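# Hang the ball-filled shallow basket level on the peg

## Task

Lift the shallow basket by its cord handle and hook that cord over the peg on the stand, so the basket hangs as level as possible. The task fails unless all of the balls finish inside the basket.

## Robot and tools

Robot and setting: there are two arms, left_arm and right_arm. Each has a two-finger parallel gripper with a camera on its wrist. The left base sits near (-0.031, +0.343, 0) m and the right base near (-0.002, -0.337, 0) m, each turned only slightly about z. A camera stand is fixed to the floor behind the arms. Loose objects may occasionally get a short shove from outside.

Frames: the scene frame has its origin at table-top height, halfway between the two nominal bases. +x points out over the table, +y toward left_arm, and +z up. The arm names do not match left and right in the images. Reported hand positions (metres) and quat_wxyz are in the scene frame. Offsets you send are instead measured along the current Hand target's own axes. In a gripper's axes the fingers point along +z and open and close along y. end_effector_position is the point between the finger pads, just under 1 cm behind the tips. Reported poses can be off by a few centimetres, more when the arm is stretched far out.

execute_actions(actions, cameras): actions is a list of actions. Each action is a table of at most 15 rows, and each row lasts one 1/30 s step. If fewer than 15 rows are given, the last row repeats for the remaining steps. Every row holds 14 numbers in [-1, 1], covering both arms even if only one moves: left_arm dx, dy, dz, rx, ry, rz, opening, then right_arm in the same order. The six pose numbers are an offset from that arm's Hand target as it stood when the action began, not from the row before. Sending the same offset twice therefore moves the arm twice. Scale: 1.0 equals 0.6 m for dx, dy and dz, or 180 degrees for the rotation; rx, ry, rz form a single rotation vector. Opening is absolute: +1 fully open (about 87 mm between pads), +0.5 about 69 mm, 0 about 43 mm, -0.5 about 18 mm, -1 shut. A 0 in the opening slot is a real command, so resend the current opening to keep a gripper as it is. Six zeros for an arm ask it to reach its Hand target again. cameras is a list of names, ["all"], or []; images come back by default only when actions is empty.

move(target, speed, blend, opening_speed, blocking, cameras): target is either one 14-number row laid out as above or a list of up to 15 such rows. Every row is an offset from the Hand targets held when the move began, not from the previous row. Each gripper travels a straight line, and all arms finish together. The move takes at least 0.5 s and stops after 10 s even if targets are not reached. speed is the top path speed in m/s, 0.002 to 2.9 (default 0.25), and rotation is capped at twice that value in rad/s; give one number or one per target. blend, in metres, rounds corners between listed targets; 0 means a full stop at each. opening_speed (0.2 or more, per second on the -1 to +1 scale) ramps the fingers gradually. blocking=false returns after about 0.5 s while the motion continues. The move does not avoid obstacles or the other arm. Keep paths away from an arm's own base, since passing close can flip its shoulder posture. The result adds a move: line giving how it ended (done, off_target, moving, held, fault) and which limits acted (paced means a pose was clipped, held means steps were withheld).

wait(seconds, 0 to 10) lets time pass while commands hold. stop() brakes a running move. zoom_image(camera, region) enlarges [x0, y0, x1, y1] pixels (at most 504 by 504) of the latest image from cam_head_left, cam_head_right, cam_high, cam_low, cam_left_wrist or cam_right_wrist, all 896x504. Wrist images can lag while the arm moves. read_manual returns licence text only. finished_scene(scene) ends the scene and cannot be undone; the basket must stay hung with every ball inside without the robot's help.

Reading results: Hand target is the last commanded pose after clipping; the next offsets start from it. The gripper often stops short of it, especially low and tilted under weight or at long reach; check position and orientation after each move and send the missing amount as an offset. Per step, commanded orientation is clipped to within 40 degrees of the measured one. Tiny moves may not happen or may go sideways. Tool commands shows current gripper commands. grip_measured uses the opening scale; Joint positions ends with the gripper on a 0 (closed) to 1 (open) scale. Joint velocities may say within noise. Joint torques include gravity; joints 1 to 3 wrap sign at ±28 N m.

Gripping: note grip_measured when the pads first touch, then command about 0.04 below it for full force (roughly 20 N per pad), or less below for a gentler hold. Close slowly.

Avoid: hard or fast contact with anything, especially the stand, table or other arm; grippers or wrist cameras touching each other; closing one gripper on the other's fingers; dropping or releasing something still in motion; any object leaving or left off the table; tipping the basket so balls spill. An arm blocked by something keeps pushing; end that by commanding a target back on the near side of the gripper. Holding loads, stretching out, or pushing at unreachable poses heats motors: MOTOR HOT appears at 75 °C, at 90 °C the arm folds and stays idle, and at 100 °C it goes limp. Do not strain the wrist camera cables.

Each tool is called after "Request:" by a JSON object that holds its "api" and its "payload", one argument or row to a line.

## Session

Request:
{"api": "execute_actions", "payload": {
  "actions": [],
  "cameras": ["all"]
}}

Request:
{"api": "zoom_image", "payload": {
  "camera": "cam_high",
  "region": [300, 170, 560, 390]
}}

Request:
{"api": "zoom_image", "payload": {
  "camera": "cam_head_left",
  "region": [330, 130, 580, 420]
}}

Scene clock: 0.00 s.
left_arm: end_effector_position=(+0.3428, +0.3226, +0.0374) grip_measured=+0.976 end_effector_quat_wxyz=(+0.568, +0.017, +0.822, +0.046) | right_arm: end_effector_position=(+0.3540, -0.3643, +0.0350) grip_measured=+1.000 end_effector_quat_wxyz=(+0.554, +0.062, +0.830, -0.028)
Joint positions: left_arm=[-0.114 1.581 0.334 0.88 -0.197 0.027 0.988] | right_arm=[-0.065 1.491 0.287 0.808 0.068 0.053 1]
Joint velocities: within noise
Joint torques (N m): no reading
Heat: left arm: 33 °C; right arm: 30 °C.
Hand target: left_arm +0.3469, +0.3220, +0.0444; +0.577, +0.016, +0.816, +0.045 | right_arm +0.3556, -0.3644, +0.0374; +0.556, +0.062, +0.828, -0.028
Tool commands: left_gripper/opening=+1.0 right_gripper/opening=+1.0
camera_calibration:
cam_left_wrist: T_world_to_cam=[[0.00166941, -0.996978, -0.0776708, 0.320789], [-0.944467, 0.023951, -0.327733, 0.348417], [0.328602, 0.0739046, -0.941572, 0.0411814], [0, 0, 0, 1]] pos_world=[0.315, 0.308431, 0.177879]
cam_right_wrist: T_world_to_cam=[[-0.128001, -0.991758, -0.00565965, -0.319829], [-0.940893, 0.123236, -0.315489, 0.413176], [0.313586, -0.0350576, -0.948912, 0.0550576], [0, 0, 0, 1]] pos_world=[0.330551, -0.366181, 0.180787]

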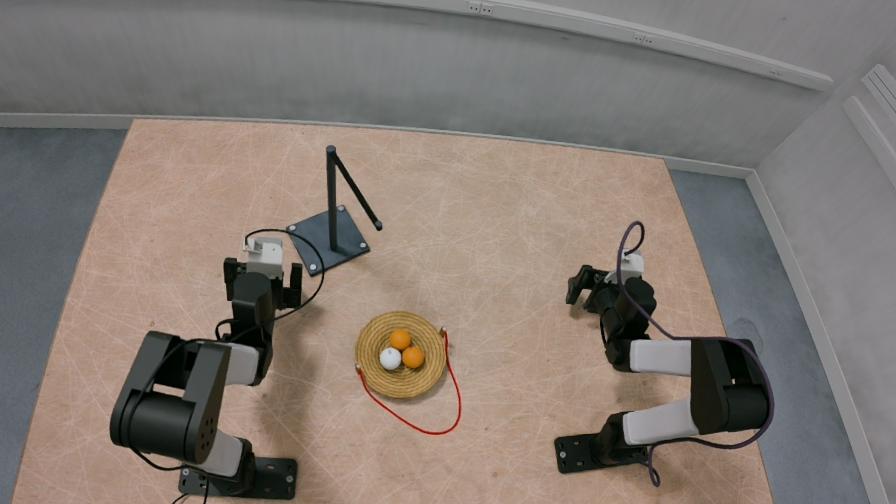

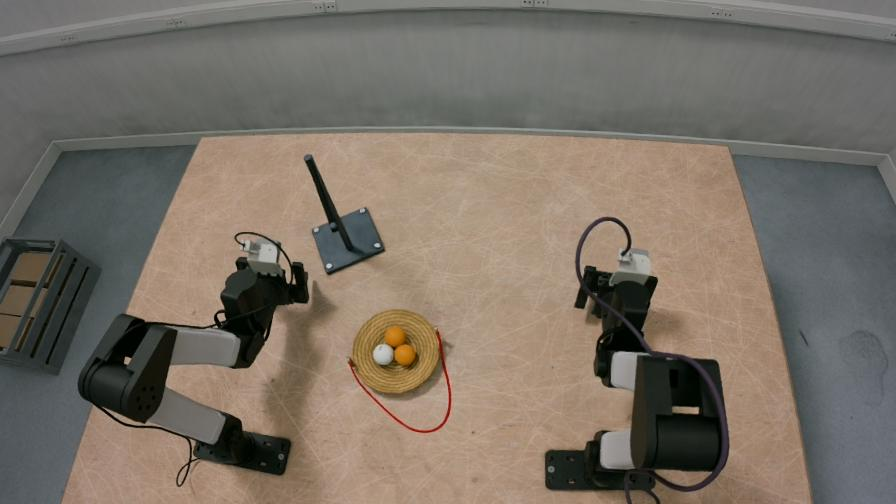

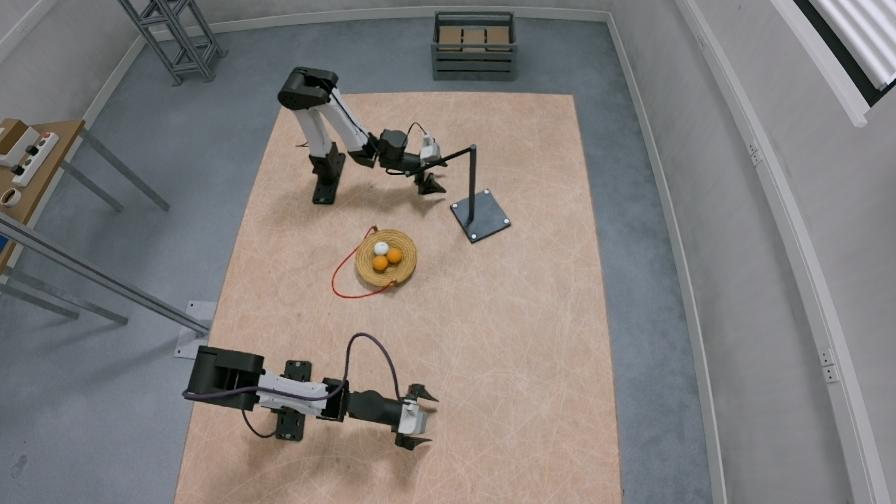

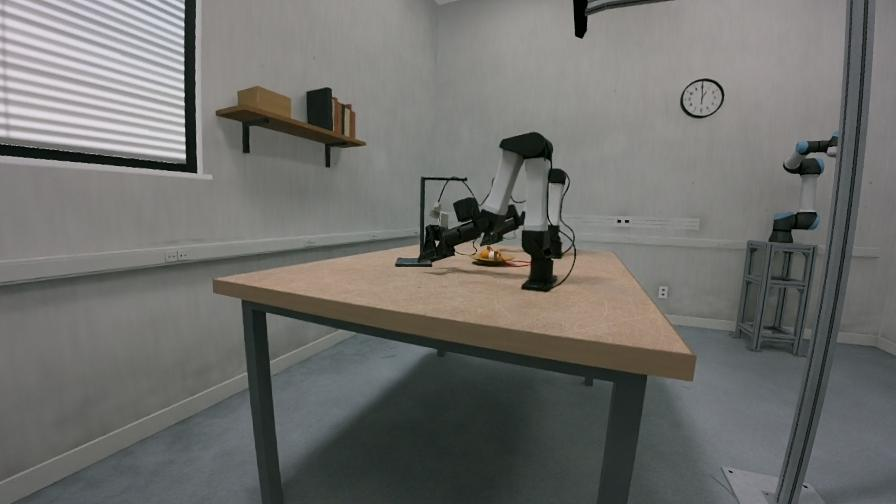

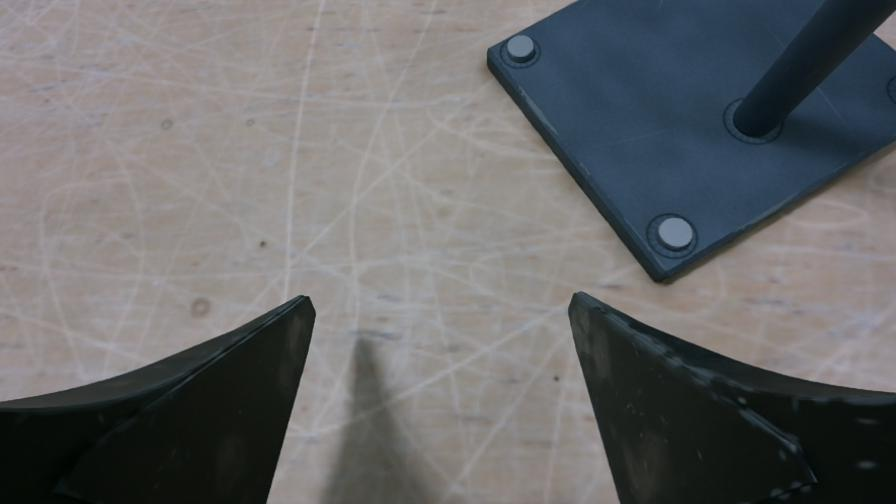

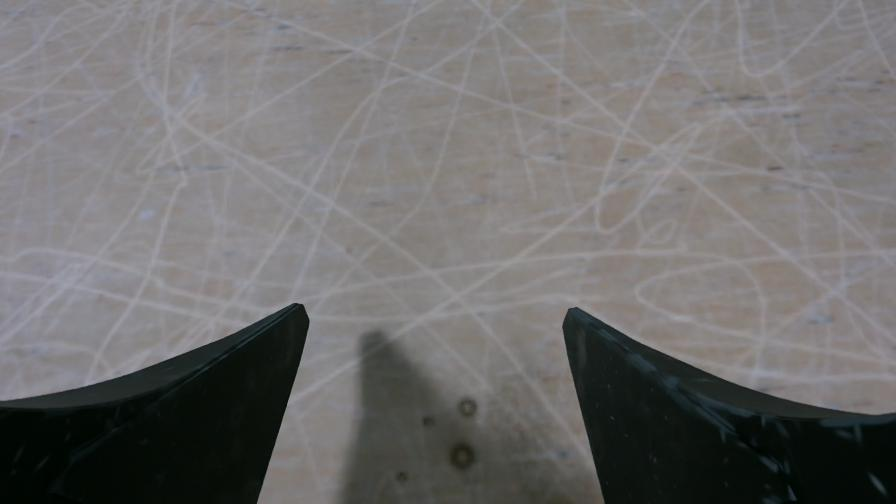

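Scaled by 1.938 from the camera's 896x504 image, which has a finer 1280x720 frame.

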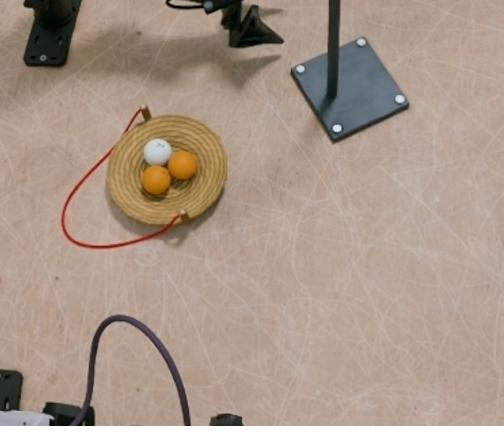

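Scaled by 1.738 from the camera's 896x504 image, which has a finer 1280x720 frame.

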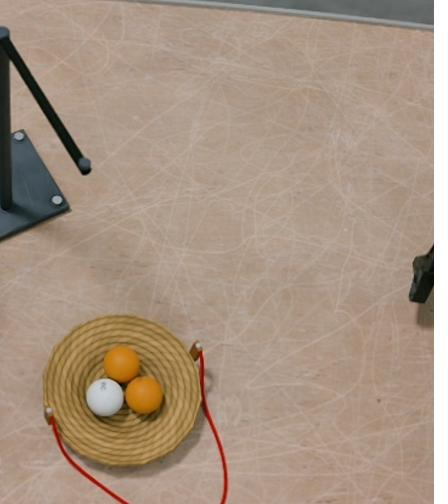

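Request:
{"api": "move", "payload": {
  "target": [
    [0,0,0,0,0,0,1.0,-0.1848,0.0045,-0.0758,0,0,0,0.1],
    [0,0,0,0,0,0,1.0,0.063,0.491,-0.5749,-0.3756,0.2358,-0.5686,0.1]
  ],
  "speed": 0.35,
  "blend": [0.08, 0],
  "cameras": ["cam_right_wrist", "cam_high"]
}}

Scene clock: 47.57 s.
left_arm: end_effector_position=(+0.3428, +0.3226, +0.0374) grip_measured=+0.976 end_effector_quat_wxyz=(+0.568, +0.017, +0.822, +0.046) | right_arm: end_effector_position=(+0.0661, -0.0348, +0.1406) grip_measured=+0.100 end_effector_quat_wxyz=(-0.006, +0.815, -0.580, +0.004)
Joint positions: left_arm=[-0.114 1.581 0.334 0.88 -0.197 0.027 0.988] | right_arm=[1.404 1.849 1.7 -1.414 0.012 -0.485 0.55]
Joint torques (N m): left_arm=[-0.21 -6.04 5.15 1.78 0.01 -0.26] | right_arm=[0.34 -5.34 7.42 0.2 -0.08 -0.12]
Heat: left arm: 38 °C; right arm: 33 °C.
Hand target: left_arm +0.3469, +0.3220, +0.0444; +0.577, +0.016, +0.816, +0.045 | right_arm +0.0640, -0.0303, +0.1402; +0.000, +0.819, -0.573, +0.000
Off the commanded pose: left_arm 0.008 m, 1 deg | right_arm 0.005 m, 1 deg.
move: done; blend cut to 0.0599 m at target 1
camera_calibration:
cam_right_wrist: T_world_to_cam=[[0.93895, 0.343728, 0.0149741, -0.0562376], [0.215116, -0.620477, 0.754144, -0.117676], [0.268512, -0.704882, -0.656538, 0.195697], [0, 0, 0, 1]] pos_world=[0.0255713, 0.0842583, 0.218069]
Images, in order (width x height): cam_high 896x504, cam_right_wrist 896x504.

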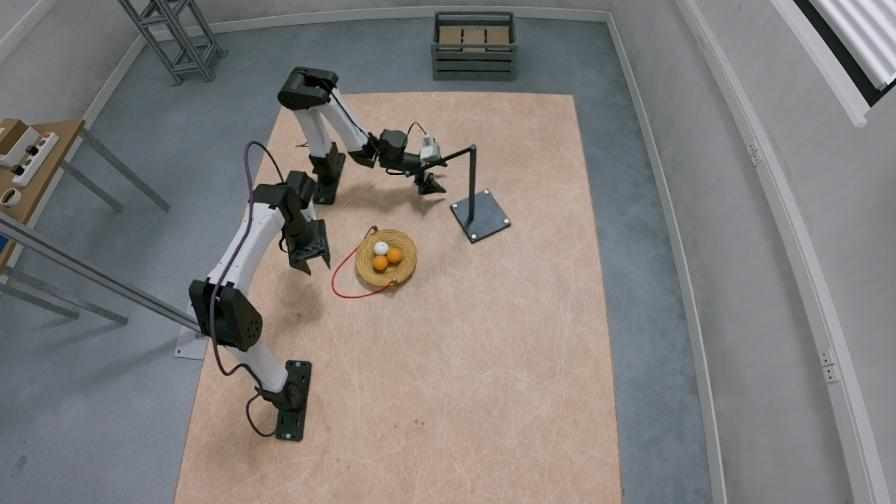

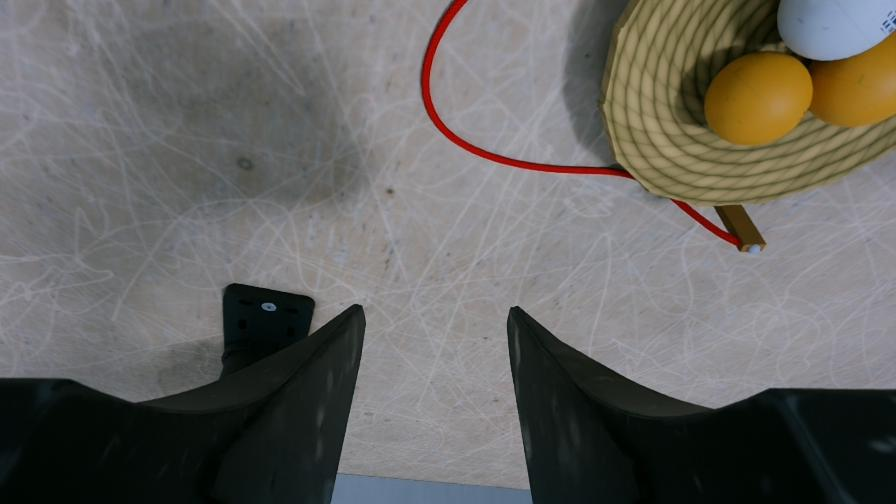

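Request:
{"api": "move", "payload": {
  "target": [0,0,0,0,0,0,1.0,-0.019,0.0092,0.151,0,0,0,0.1],
  "speed": 0.2,
  "cameras": ["cam_right_wrist"]
}}

Scene clock: 76.40 s.
left_arm: end_effector_position=(+0.3428, +0.3226, +0.0374) grip_measured=+0.976 end_effector_quat_wxyz=(+0.568, +0.017, +0.822, +0.046) | right_arm: end_effector_position=(+0.0596, -0.0214, +0.0569) grip_measured=+0.100 end_effector_quat_wxyz=(-0.009, +0.821, -0.571, +0.002)
Joint positions: left_arm=[-0.114 1.581 0.334 0.88 -0.197 0.027 0.988] | right_arm=[1.43 1.911 1.447 -1.094 0.011 -0.482 0.55]
Joint torques (N m): left_arm=[-0.16 -5.94 5.3 1.79 0.04 -0.29] | right_arm=[0.62 -6.08 4.79 0.4 -0.08 0.17]
Heat: left arm: 39 °C; right arm: 36 °C.
Hand target: left_arm +0.3469, +0.3220, +0.0444; +0.577, +0.016, +0.816, +0.045 | right_arm +0.0550, -0.0214, +0.0496; +0.000, +0.819, -0.573, +0.000
Off the commanded pose: left_arm 0.008 m, 1 deg | right_arm 0.009 m, 1 deg.
move: done
camera_calibration:
cam_right_wrist: T_world_to_cam=[[0.930987, 0.364631, 0.0175288, -0.052701], [0.228982, -0.620692, 0.749873, -0.0453601], [0.284307, -0.694108, -0.66135, 0.15156], [0, 0, 0, 1]] pos_world=[0.016361, 0.096261, 0.135172]
Images, in order (width x height): cam_right_wrist 896x504.

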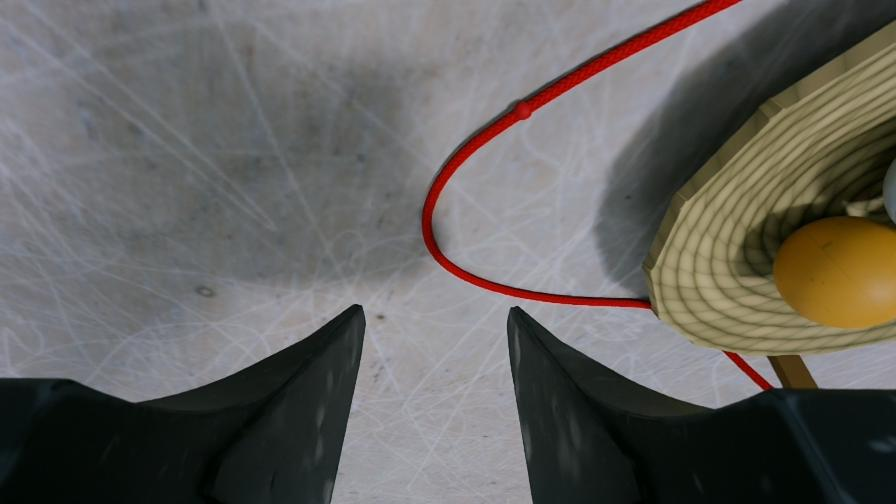

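Request:
{"api": "move", "payload": {
  "target": [
    [0,0,0,0,0,0,1.0,0.0016,0.0058,0.06,0,0,0,0.1],
    [0,0,0,0,0,0,1.0,0.0016,0.0058,0.0802,0,0,0,0.1]
  ],
  "speed": [0.15, 0.06],
  "blend": [0.005, 0],
  "cameras": ["cam_right_wrist"]
}}

Request:
{"api": "zoom_image", "payload": {
  "camera": "cam_right_wrist",
  "region": [320, 200, 560, 380]
}}

Scene clock: 113.67 s.
left_arm: end_effector_position=(+0.3428, +0.3226, +0.0374) grip_measured=+0.976 end_effector_quat_wxyz=(+0.568, +0.017, +0.822, +0.046) | right_arm: end_effector_position=(+0.0571, -0.0211, +0.0107) grip_measured=+0.100 end_effector_quat_wxyz=(-0.012, +0.821, -0.571, +0.000)
Joint positions: left_arm=[-0.114 1.581 0.334 0.88 -0.197 0.027 0.988] | right_arm=[1.437 1.957 1.321 -0.914 0.01 -0.474 0.55]
Joint torques (N m): left_arm=[-0.17 -5.98 5.24 1.8 0.04 -0.28] | right_arm=[0.64 -5.82 4.31 0.42 -0.09 0.18]
Heat: left arm: 40 °C; right arm: 34 °C.
Hand target: left_arm +0.3469, +0.3220, +0.0444; +0.577, +0.016, +0.816, +0.045 | right_arm +0.0519, -0.0235, +0.0015; +0.000, +0.819, -0.573, +0.000
Off the commanded pose: left_arm 0.008 m, 1 deg | right_arm 0.011 m, 1 deg.
move: off_target (right_arm)
camera_calibration:
cam_right_wrist: T_world_to_cam=[[0.931244, 0.363811, 0.0206524, -0.049802], [0.228186, -0.626396, 0.745359, -0.00993115], [0.284106, -0.689398, -0.666344, 0.122077], [0, 0, 0, 1]] pos_world=[0.0139611, 0.0960573, 0.089776]
Images, in order (width x height): cam_right_wrist 896x504.

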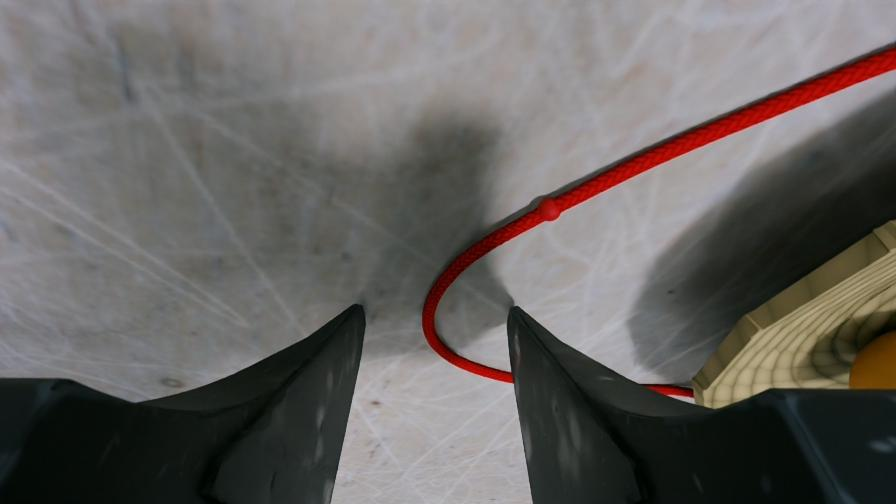

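Scaled by 2.100 from the camera's 896x504 image, which has a finer 1280x720 frame.

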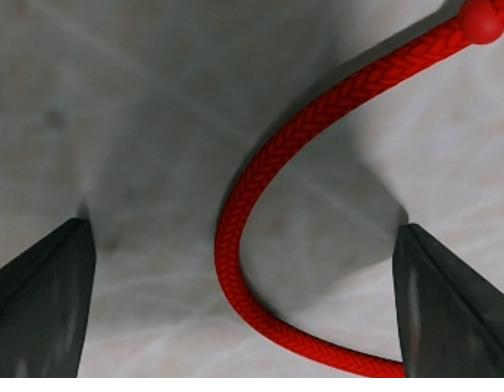

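Request:
{"api": "move", "payload": {
  "target": [0,0,0,0,0,0,1.0,0,0,0.002,0,0,0,-1.0],
  "speed": 0.05,
  "opening_speed": 0.9,
  "cameras": ["cam_right_wrist"]
}}

Request:
{"api": "zoom_image", "payload": {
  "camera": "cam_right_wrist",
  "region": [320, 200, 560, 380]
}}

Scene clock: 120.80 s.
left_arm: end_effector_position=(+0.3428, +0.3226, +0.0374) grip_measured=+0.976 end_effector_quat_wxyz=(+0.568, +0.017, +0.822, +0.046) | right_arm: end_effector_position=(+0.0572, -0.0199, +0.0105) grip_measured=-0.900 end_effector_quat_wxyz=(-0.014, +0.821, -0.571, -0.001)
Joint positions: left_arm=[-0.114 1.581 0.334 0.88 -0.197 0.027 0.988] | right_arm=[1.437 1.957 1.321 -0.909 0.01 -0.474 0.05]
Joint torques (N m): left_arm=[-0.18 -5.98 5.31 1.81 0.04 -0.28] | right_arm=[0.65 -5.72 4.14 0.43 -0.08 0.17]
Heat: left arm: 40 °C; right arm: 34 °C.
Hand target: left_arm +0.3469, +0.3220, +0.0444; +0.577, +0.016, +0.816, +0.045 | right_arm +0.0519, -0.0235, +0.0003; +0.000, +0.819, -0.573, +0.000
Off the commanded pose: left_arm 0.008 m, 1 deg | right_arm 0.012 m, 2 deg.
move: off_target (right_arm)
camera_calibration:
cam_right_wrist: T_world_to_cam=[[0.931358, 0.363394, 0.0227548, -0.050308], [0.227606, -0.629843, 0.742626, -0.00922857], [0.284198, -0.686471, -0.66932, 0.122781], [0, 0, 0, 1]] pos_world=[0.014061, 0.096755, 0.0901782]
Images, in order (width x height): cam_right_wrist 896x504.

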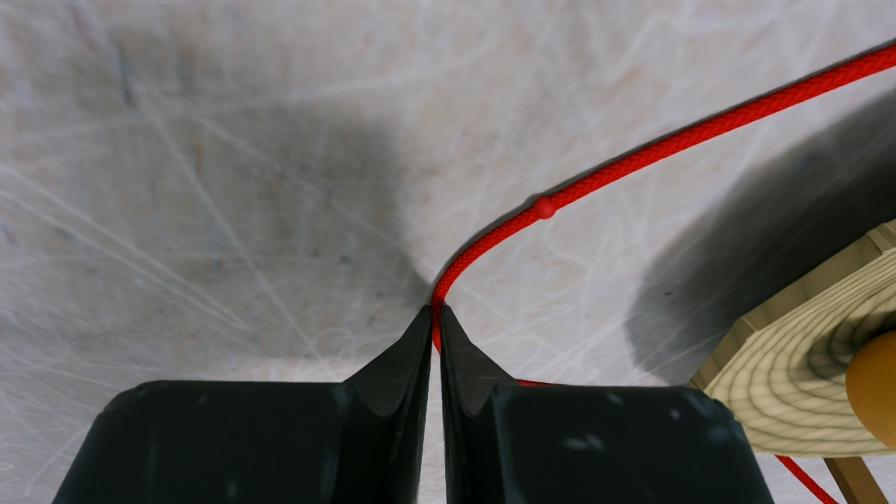

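Scaled by 2.100 from the camera's 896x504 image, which has a finer 1280x720 frame.

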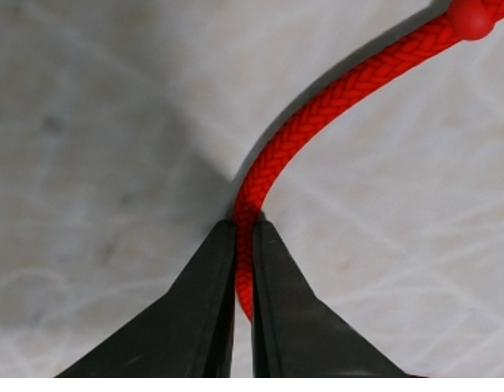

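Request:
{"api": "move", "payload": {
  "target": [
    [-0.1757,-0.0072,-0.2876,0.0428,0.0459,0.0537,0.1,0,0,-0.002,0,0,0,0.1],
    [-0.1297,-0.2016,-0.4715,0.1712,0.1838,0.215,0.1,0,0,-0.2,0,0,0,0.1],
    [-0.1297,-0.2016,-0.4715,0.1712,0.1838,0.215,0.1,0.439,-0.1027,-0.333,0,0,0,0.1],
    [-0.0307,-0.5369,-0.5429,0.2853,0.3063,0.3583,0.1,0.439,-0.1027,-0.333,0,0,0,0.1]
  ],
  "speed": [0.2, 0.3, 0.3, 0.3],
  "blend": [0.0, 0.03, 0.03, 0],
  "cameras": ["cam_left_wrist", "cam_high", "cam_head_left"]
}}

Scene clock: 241.07 s.
left_arm: end_effector_position=(+0.1250, +0.1875, +0.1944) grip_measured=+0.100 end_effector_quat_wxyz=(+0.292, +0.395, +0.870, +0.022) | right_arm: end_effector_position=(+0.0556, -0.0338, +0.1071) grip_measured=+0.100 end_effector_quat_wxyz=(+0.017, +0.821, -0.571, +0.015)
Joint positions: left_arm=[-1.024 1.097 1.169 -1.168 -0.374 -0.116 0.55] | right_arm=[1.437 1.893 1.615 -1.338 0.01 -0.474 0.55]
Joint torques (N m): left_arm=[0.25 -3.26 5.7 1.07 -0.15 -0.29] | right_arm=[-0.75 -9.59 7.3 0.11 -0.08 -0.01]
Heat: left arm: 42 °C; right arm: 35 °C.
Hand target: left_arm +0.1258, +0.1900, +0.1949; +0.295, +0.392, +0.871, +0.023 (not the last commanded pose) | right_arm +0.0563, -0.0302, +0.1216; +0.000, +0.819, -0.573, +0.000 (not the last commanded pose)
Off the commanded pose: left_arm 0.224 m, 44 deg | right_arm 0.276 m, 3 deg.
move: held (left_arm; a check stopped the path), off_target (right_arm; braked when a check withheld steps of left_arm); path passed 1 of 4 targets; limits=held
pose unreachable (left arm): on one or more control steps of this call, first in action 0 (counted from 0), this arm could not follow its commanded pose, so it was not sent that pose on those steps. It may still have moved: this result reports where it is.
cause: moving toward the commanded pose would bring a part of the arm too close to another arm (this arm's fingers and the right arm's wrist (the part past joint 4), where that arm would come to rest).
camera_calibration:
cam_left_wrist: T_world_to_cam=[[-0.685288, -0.68663, -0.242733, 0.258466], [-0.724512, 0.608943, 0.322911, -0.0661897], [-0.0739095, 0.397151, -0.914773, 0.255035], [0, 0, 0, 1]] pos_world=[0.148018, 0.116489, 0.31741]
Images, in order (width x height): cam_head_left 896x504, cam_high 896x504, cam_left_wrist 896x504.

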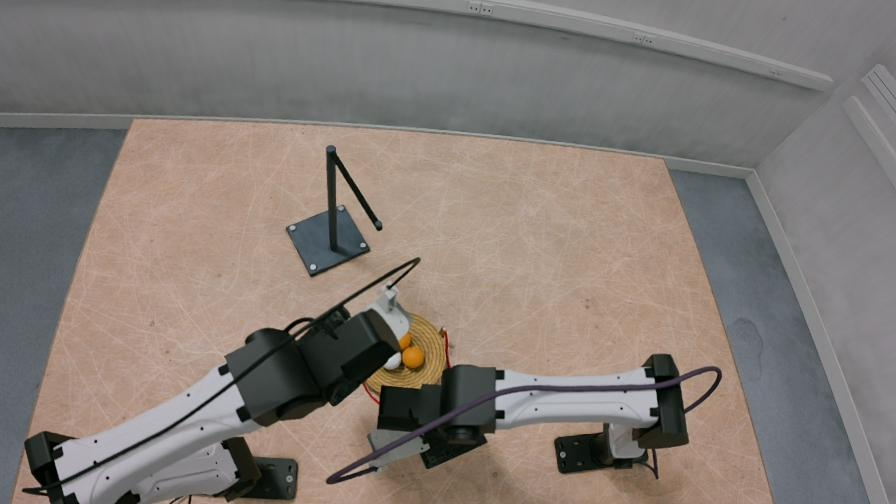

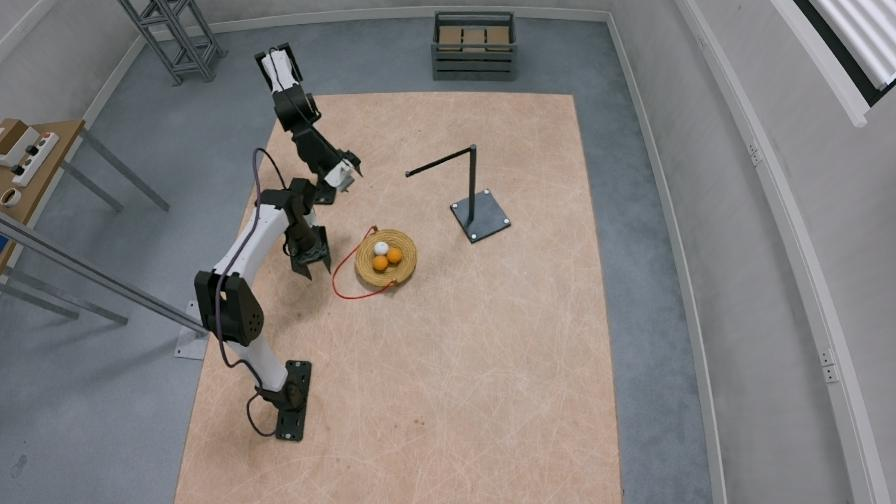

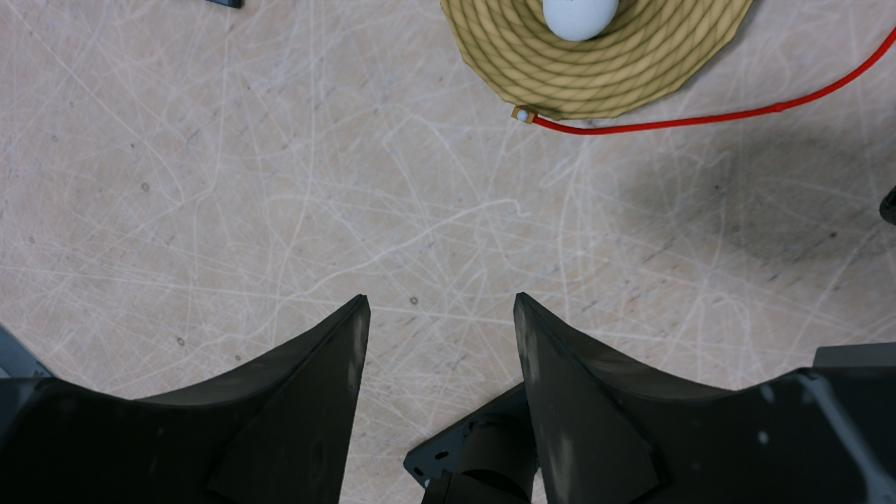

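Request:
{"api": "move", "payload": {
  "target": [0,0,0,0,0,0,0.1,0.426,-0.0997,-0.1307,0,0,0,0.1],
  "speed": 0.35,
  "cameras": []
}}

Scene clock: 247.07 s.
left_arm: end_effector_position=(+0.1250, +0.1875, +0.1944) grip_measured=+0.100 end_effector_quat_wxyz=(+0.292, +0.395, +0.870, +0.022) | right_arm: end_effector_position=(+0.1998, -0.2492, +0.1912) grip_measured=+0.100 end_effector_quat_wxyz=(-0.012, +0.817, -0.576, +0.013)
Joint positions: left_arm=[-1.024 1.097 1.169 -1.168 -0.374 -0.116 0.55] | right_arm=[0.592 1.4 1.427 -1.567 0.016 -1.307 0.55]
Joint torques (N m): left_arm=[0.35 -3.29 5.79 1.1 -0.13 -0.27] | right_arm=[-0.75 -4.51 6.93 0.21 -0.05 -0.1]
Heat: left arm: 41 °C; right arm: 36 °C.
Hand target: left_arm +0.1258, +0.1900, +0.1949; +0.295, +0.392, +0.871, +0.023 | right_arm +0.2002, -0.2498, +0.2000; +0.000, +0.819, -0.573, +0.000
Off the commanded pose: left_arm 0.003 m, 0 deg | right_arm 0.009 m, 2 deg.
joint sent to its limit (right arm) — joint 4 (wrist pitch), lower limit. The joint targets are off in orientation, not in position.
move: done
No camera images: "cameras" was empty.

Request:
{"api": "move", "payload": {
  "target": [-0.079,-0.3842,0.1532,0.1317,0.1414,0.1537,0.1,0,0,0,0,0,0,0.1],
  "speed": 0.3,
  "cameras": ["cam_left_wrist"]
}}

Scene clock: 285.33 s.
left_arm: end_effector_position=(+0.0721, +0.0479, +0.1055) grip_measured=+0.100 end_effector_quat_wxyz=(+0.088, +0.553, +0.828, +0.026) | right_arm: end_effector_position=(+0.1974, -0.2550, +0.1919) grip_measured=+0.100 end_effector_quat_wxyz=(+0.000, +0.818, -0.576, +0.015)
Joint positions: left_arm=[-1.271 1.788 1.489 -1.173 -0.156 -0.123 0.55] | right_arm=[0.586 1.4 1.427 -1.588 0.028 -1.314 0.55]
Joint torques (N m): left_arm=[-0.16 -9.52 5.46 0.56 -0.03 -0.21] | right_arm=[-0.17 -4.52 6.93 0.37 -0.16 -0.07]
Heat: left arm: 39 °C; right arm: 35 °C.
Hand target: left_arm +0.0729, +0.0482, +0.1084; +0.094, +0.553, +0.827, +0.023 (not the last commanded pose) | right_arm +0.2002, -0.2498, +0.2000; +0.000, +0.819, -0.573, +0.000
Off the commanded pose: left_arm 0.077 m, 14 deg | right_arm 0.010 m, 2 deg.
joint read past its limit (right arm) — joint 4 (wrist pitch), lower limit.
joint sent to its limit (right arm) — joint 4 (wrist pitch), lower limit. The joint targets are off in orientation, not in position.
move: held (left_arm; a check stopped the path); limits=held
pose unreachable (left arm): on one or more control steps of this call, first in action 0 (counted from 0), this arm could not follow its commanded pose, so it was not sent that pose on those steps. It may still have moved: this result reports where it is.
cause: moving toward the commanded pose would bring a part of the arm too close to another arm (this arm's wrist (the part past joint 4) and the right arm's wrist camera, 34 mm apart when this arm was first held).
camera_calibration:
cam_left_wrist: T_world_to_cam=[[-0.912135, -0.393817, -0.113655, 0.0934396], [-0.360425, 0.638562, 0.67995, -0.0561899], [-0.1952, 0.66117, -0.724397, 0.201242], [0, 0, 0, 1]] pos_world=[0.10426, -0.0603767, 0.194605]
Images, in order (width x height): cam_left_wrist 896x504.

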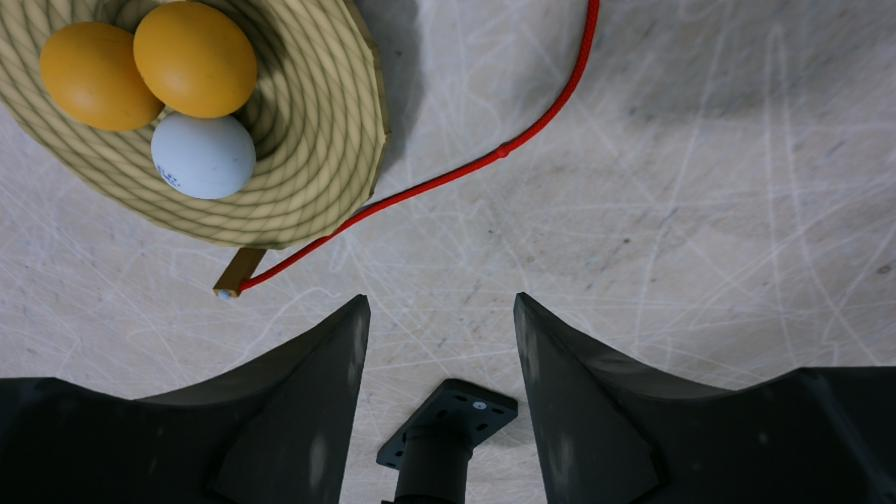

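Request:
{"api": "move", "payload": {
  "target": [
    [0,0,0,0,0,0,0.1,0.2465,-0.141,0,0.3756,-0.2358,0.5686,0.1],
    [-0.0699,-0.0951,0.0945,0.0489,0.0378,0.0524,0.1,0.2465,-0.141,0,0.3756,-0.2358,0.5686,0.1]
  ],
  "speed": [0.6, 0.25],
  "blend": [0.05, 0],
  "cameras": ["cam_left_wrist"]
}}

Scene clock: 314.70 s.
left_arm: end_effector_position=(+0.0479, -0.0096, +0.0468) grip_measured=+0.100 end_effector_quat_wxyz=(-0.001, +0.618, +0.786, +0.007) | right_arm: end_effector_position=(+0.3312, -0.3611, +0.2033) grip_measured=+0.100 end_effector_quat_wxyz=(+0.556, +0.056, +0.829, -0.029)
Joint positions: left_arm=[-1.317 2.118 1.706 -1.169 -0.01 -0.022 0.55] | right_arm=[-0.055 0.952 0.744 -0.182 0.073 0.046 0.55]
Joint torques (N m): left_arm=[-0.47 -9.96 8.14 0.22 0.14 -0.12] | right_arm=[0.73 -1.81 5.59 1.94 0.16 0.19]
Heat: left arm: 36 °C; right arm: 36 °C.
Hand target: left_arm +0.0467, -0.0161, +0.0501; +0.000, +0.622, +0.783, +0.000 | right_arm +0.3305, -0.3597, +0.1999; +0.556, +0.062, +0.828, -0.027
Off the commanded pose: left_arm 0.007 m, 1 deg | right_arm 0.004 m, 1 deg.
move: done
camera_calibration:
cam_left_wrist: T_world_to_cam=[[-0.969371, -0.244996, 0.0172212, 0.040139], [-0.142597, 0.618525, 0.772718, -0.0032233], [-0.199965, 0.746595, -0.634516, 0.188935], [0, 0, 0, 1]] pos_world=[0.0762303, -0.12923, 0.121682]
Images, in order (width x height): cam_left_wrist 896x504.

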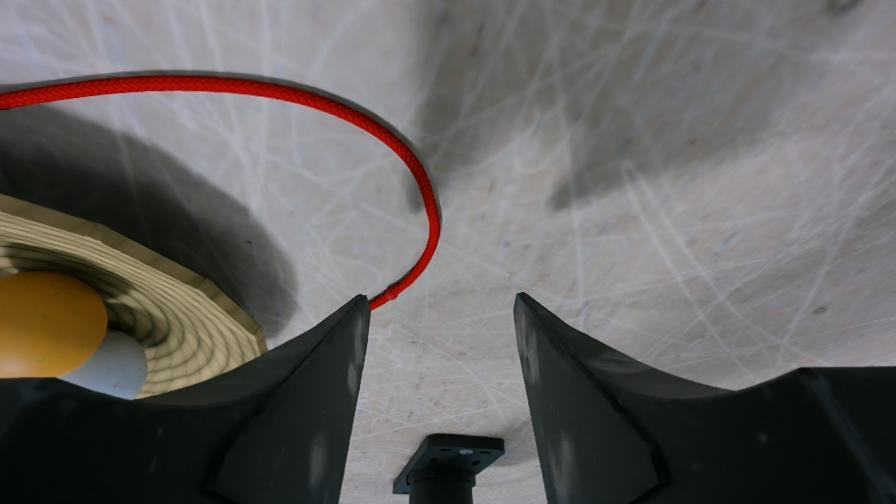

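Request:
{"api": "move", "payload": {
  "target": [
    [0,0,0.045,0,0,0,0.1,0,0,0,0,0,0,0.1],
    [0,0,0.0617,0,0,0,0.1,0,0,0,0,0,0,0.1]
  ],
  "speed": [0.15, 0.05],
  "blend": [0.005, 0],
  "cameras": ["cam_left_wrist"]
}}

Request:
{"api": "zoom_image", "payload": {
  "camera": "cam_left_wrist",
  "region": [320, 200, 560, 380]
}}

Scene clock: 333.70 s.
left_arm: end_effector_position=(+0.0491, -0.0155, +0.0200) grip_measured=+0.100 end_effector_quat_wxyz=(+0.005, +0.618, +0.786, +0.002) | right_arm: end_effector_position=(+0.3312, -0.3612, +0.2033) grip_measured=+0.100 end_effector_quat_wxyz=(+0.556, +0.056, +0.829, -0.029)
Joint positions: left_arm=[-1.317 2.149 1.649 -1.066 -0.009 -0.022 0.55] | right_arm=[-0.055 0.952 0.744 -0.182 0.074 0.046 0.55]
Joint torques (N m): left_arm=[-0.43 -10.03 4.74 0.45 0.14 -0.14] | right_arm=[0.72 -1.85 5.57 1.93 0.14 0.18]
Heat: left arm: 36 °C; right arm: 36 °C.
Hand target: left_arm +0.0468, -0.0161, +0.0131; +0.000, +0.622, +0.783, +0.000 | right_arm +0.3305, -0.3597, +0.1999; +0.556, +0.062, +0.828, -0.027
Off the commanded pose: left_arm 0.007 m, 1 deg | right_arm 0.004 m, 1 deg.
move: done
camera_calibration:
cam_left_wrist: T_world_to_cam=[[-0.969508, -0.244391, 0.0180992, 0.0403687], [-0.144597, 0.63012, 0.762916, 0.0217993], [-0.197855, 0.737036, -0.646244, 0.176596], [0, 0, 0, 1]] pos_world=[0.0772303, -0.134028, 0.0967624]
Images, in order (width x height): cam_left_wrist 896x504.

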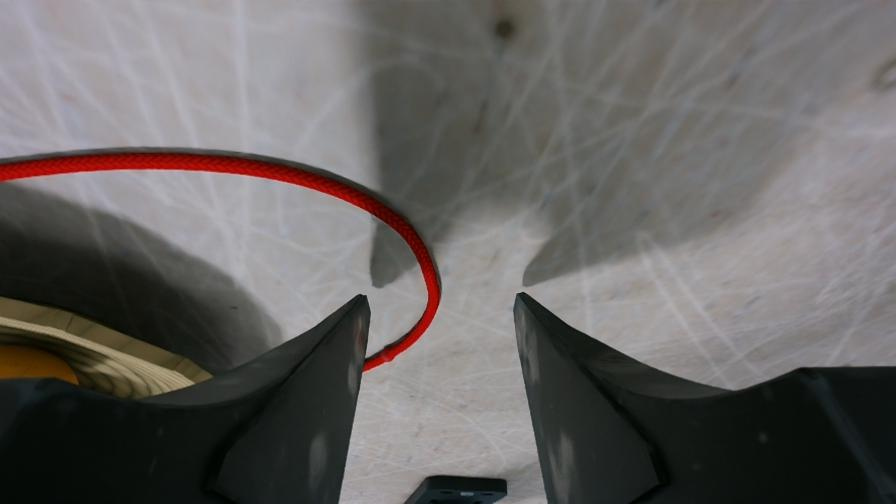

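Scaled by 2.100 from the camera's 896x504 image, which has a finer 1280x720 frame.

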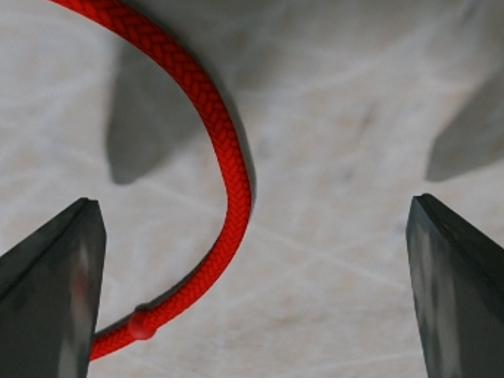

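Request:
{"api": "move", "payload": {
  "target": [0.01,0,0.0183,0,0,0,0.1,0,0,0,0,0,0,0.1],
  "speed": 0.05,
  "cameras": ["cam_left_wrist"]
}}

Request:
{"api": "zoom_image", "payload": {
  "camera": "cam_left_wrist",
  "region": [320, 200, 560, 380]
}}

Scene clock: 343.23 s.
left_arm: end_effector_position=(+0.0478, -0.0102, +0.0114) grip_measured=+0.100 end_effector_quat_wxyz=(+0.000, +0.618, +0.786, +0.005) | right_arm: end_effector_position=(+0.3312, -0.3612, +0.2033) grip_measured=+0.100 end_effector_quat_wxyz=(+0.556, +0.056, +0.829, -0.029)
Joint positions: left_arm=[-1.317 2.149 1.612 -1.04 -0.008 -0.021 0.55] | right_arm=[-0.055 0.952 0.744 -0.182 0.074 0.046 0.55]
Joint torques (N m): left_arm=[-0.54 -10.69 2.84 0.69 0.16 -0.19] | right_arm=[0.68 -1.78 5.57 1.94 0.15 0.17]
Heat: left arm: 35 °C; right arm: 36 °C.
Hand target: left_arm +0.0454, -0.0102, +0.0021; +0.000, +0.622, +0.783, +0.000 | right_arm +0.3305, -0.3597, +0.1999; +0.556, +0.062, +0.828, -0.027
Off the commanded pose: left_arm 0.010 m, 1 deg | right_arm 0.004 m, 1 deg.
move: done
camera_calibration:
cam_left_wrist: T_world_to_cam=[[-0.969536, -0.244218, 0.0188891, 0.0405414], [-0.1416, 0.621728, 0.770327, 0.0245447], [-0.199872, 0.744186, -0.637369, 0.166855], [0, 0, 0, 1]] pos_world=[0.0761315, -0.12953, 0.0866749]
Images, in order (width x height): cam_left_wrist 896x504.

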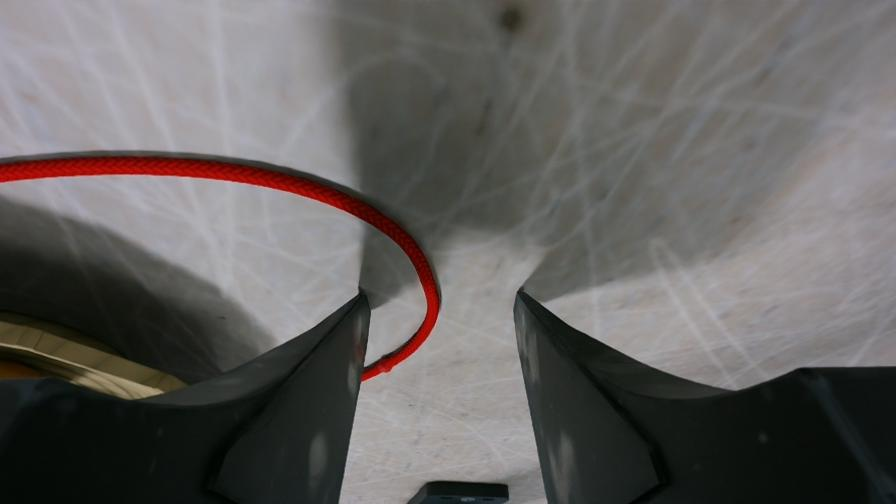

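Scaled by 2.100 from the camera's 896x504 image, which has a finer 1280x720 frame.

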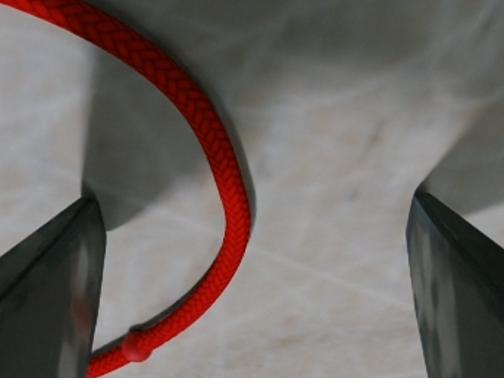

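Request:
{"api": "move", "payload": {
  "target": [0,0,0.002,0,0,0,-1.0,0,0,0,0,0,0,0.1],
  "speed": 0.05,
  "opening_speed": 0.9,
  "cameras": ["cam_left_wrist"]
}}

Request:
{"api": "zoom_image", "payload": {
  "camera": "cam_left_wrist",
  "region": [320, 200, 560, 380]
}}

Scene clock: 353.67 s.
left_arm: end_effector_position=(+0.0478, -0.0102, +0.0114) grip_measured=-0.923 end_effector_quat_wxyz=(+0.000, +0.618, +0.786, +0.005) | right_arm: end_effector_position=(+0.3312, -0.3612, +0.2033) grip_measured=+0.100 end_effector_quat_wxyz=(+0.556, +0.056, +0.829, -0.029)
Joint positions: left_arm=[-1.317 2.149 1.612 -1.04 -0.008 -0.021 0.038] | right_arm=[-0.055 0.952 0.744 -0.182 0.074 0.046 0.55]
Joint torques (N m): left_arm=[-0.53 -10.52 2.51 0.71 0.18 -0.16] | right_arm=[0.73 -1.83 5.6 1.94 0.14 0.17]
Heat: left arm: 35 °C; right arm: 36 °C.
Hand target: left_arm +0.0454, -0.0102, +0.0009; +0.000, +0.622, +0.783, +0.000 | right_arm +0.3305, -0.3597, +0.1999; +0.556, +0.062, +0.828, -0.027
Off the commanded pose: left_arm 0.011 m, 1 deg | right_arm 0.004 m, 1 deg.
move: off_target (left_arm)
camera_calibration:
cam_left_wrist: T_world_to_cam=[[-0.969536, -0.244218, 0.0188891, 0.0405414], [-0.1416, 0.621728, 0.770327, 0.0245447], [-0.199872, 0.744186, -0.637369, 0.166855], [0, 0, 0, 1]] pos_world=[0.0761315, -0.12953, 0.0866749]
Images, in order (width x height): cam_left_wrist 896x504.

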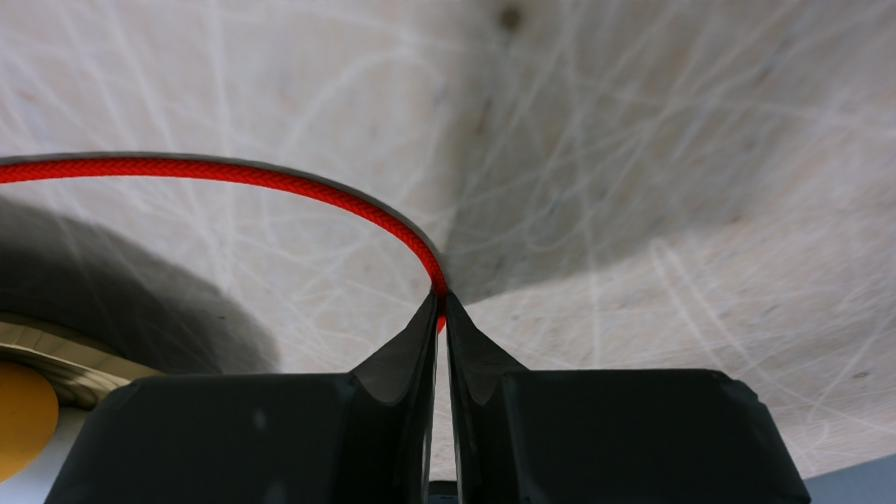

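Scaled by 2.100 from the camera's 896x504 image, which has a finer 1280x720 frame.

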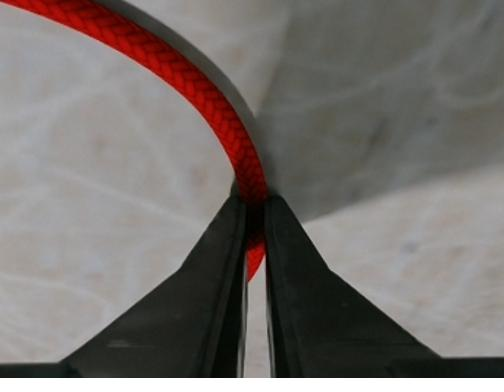

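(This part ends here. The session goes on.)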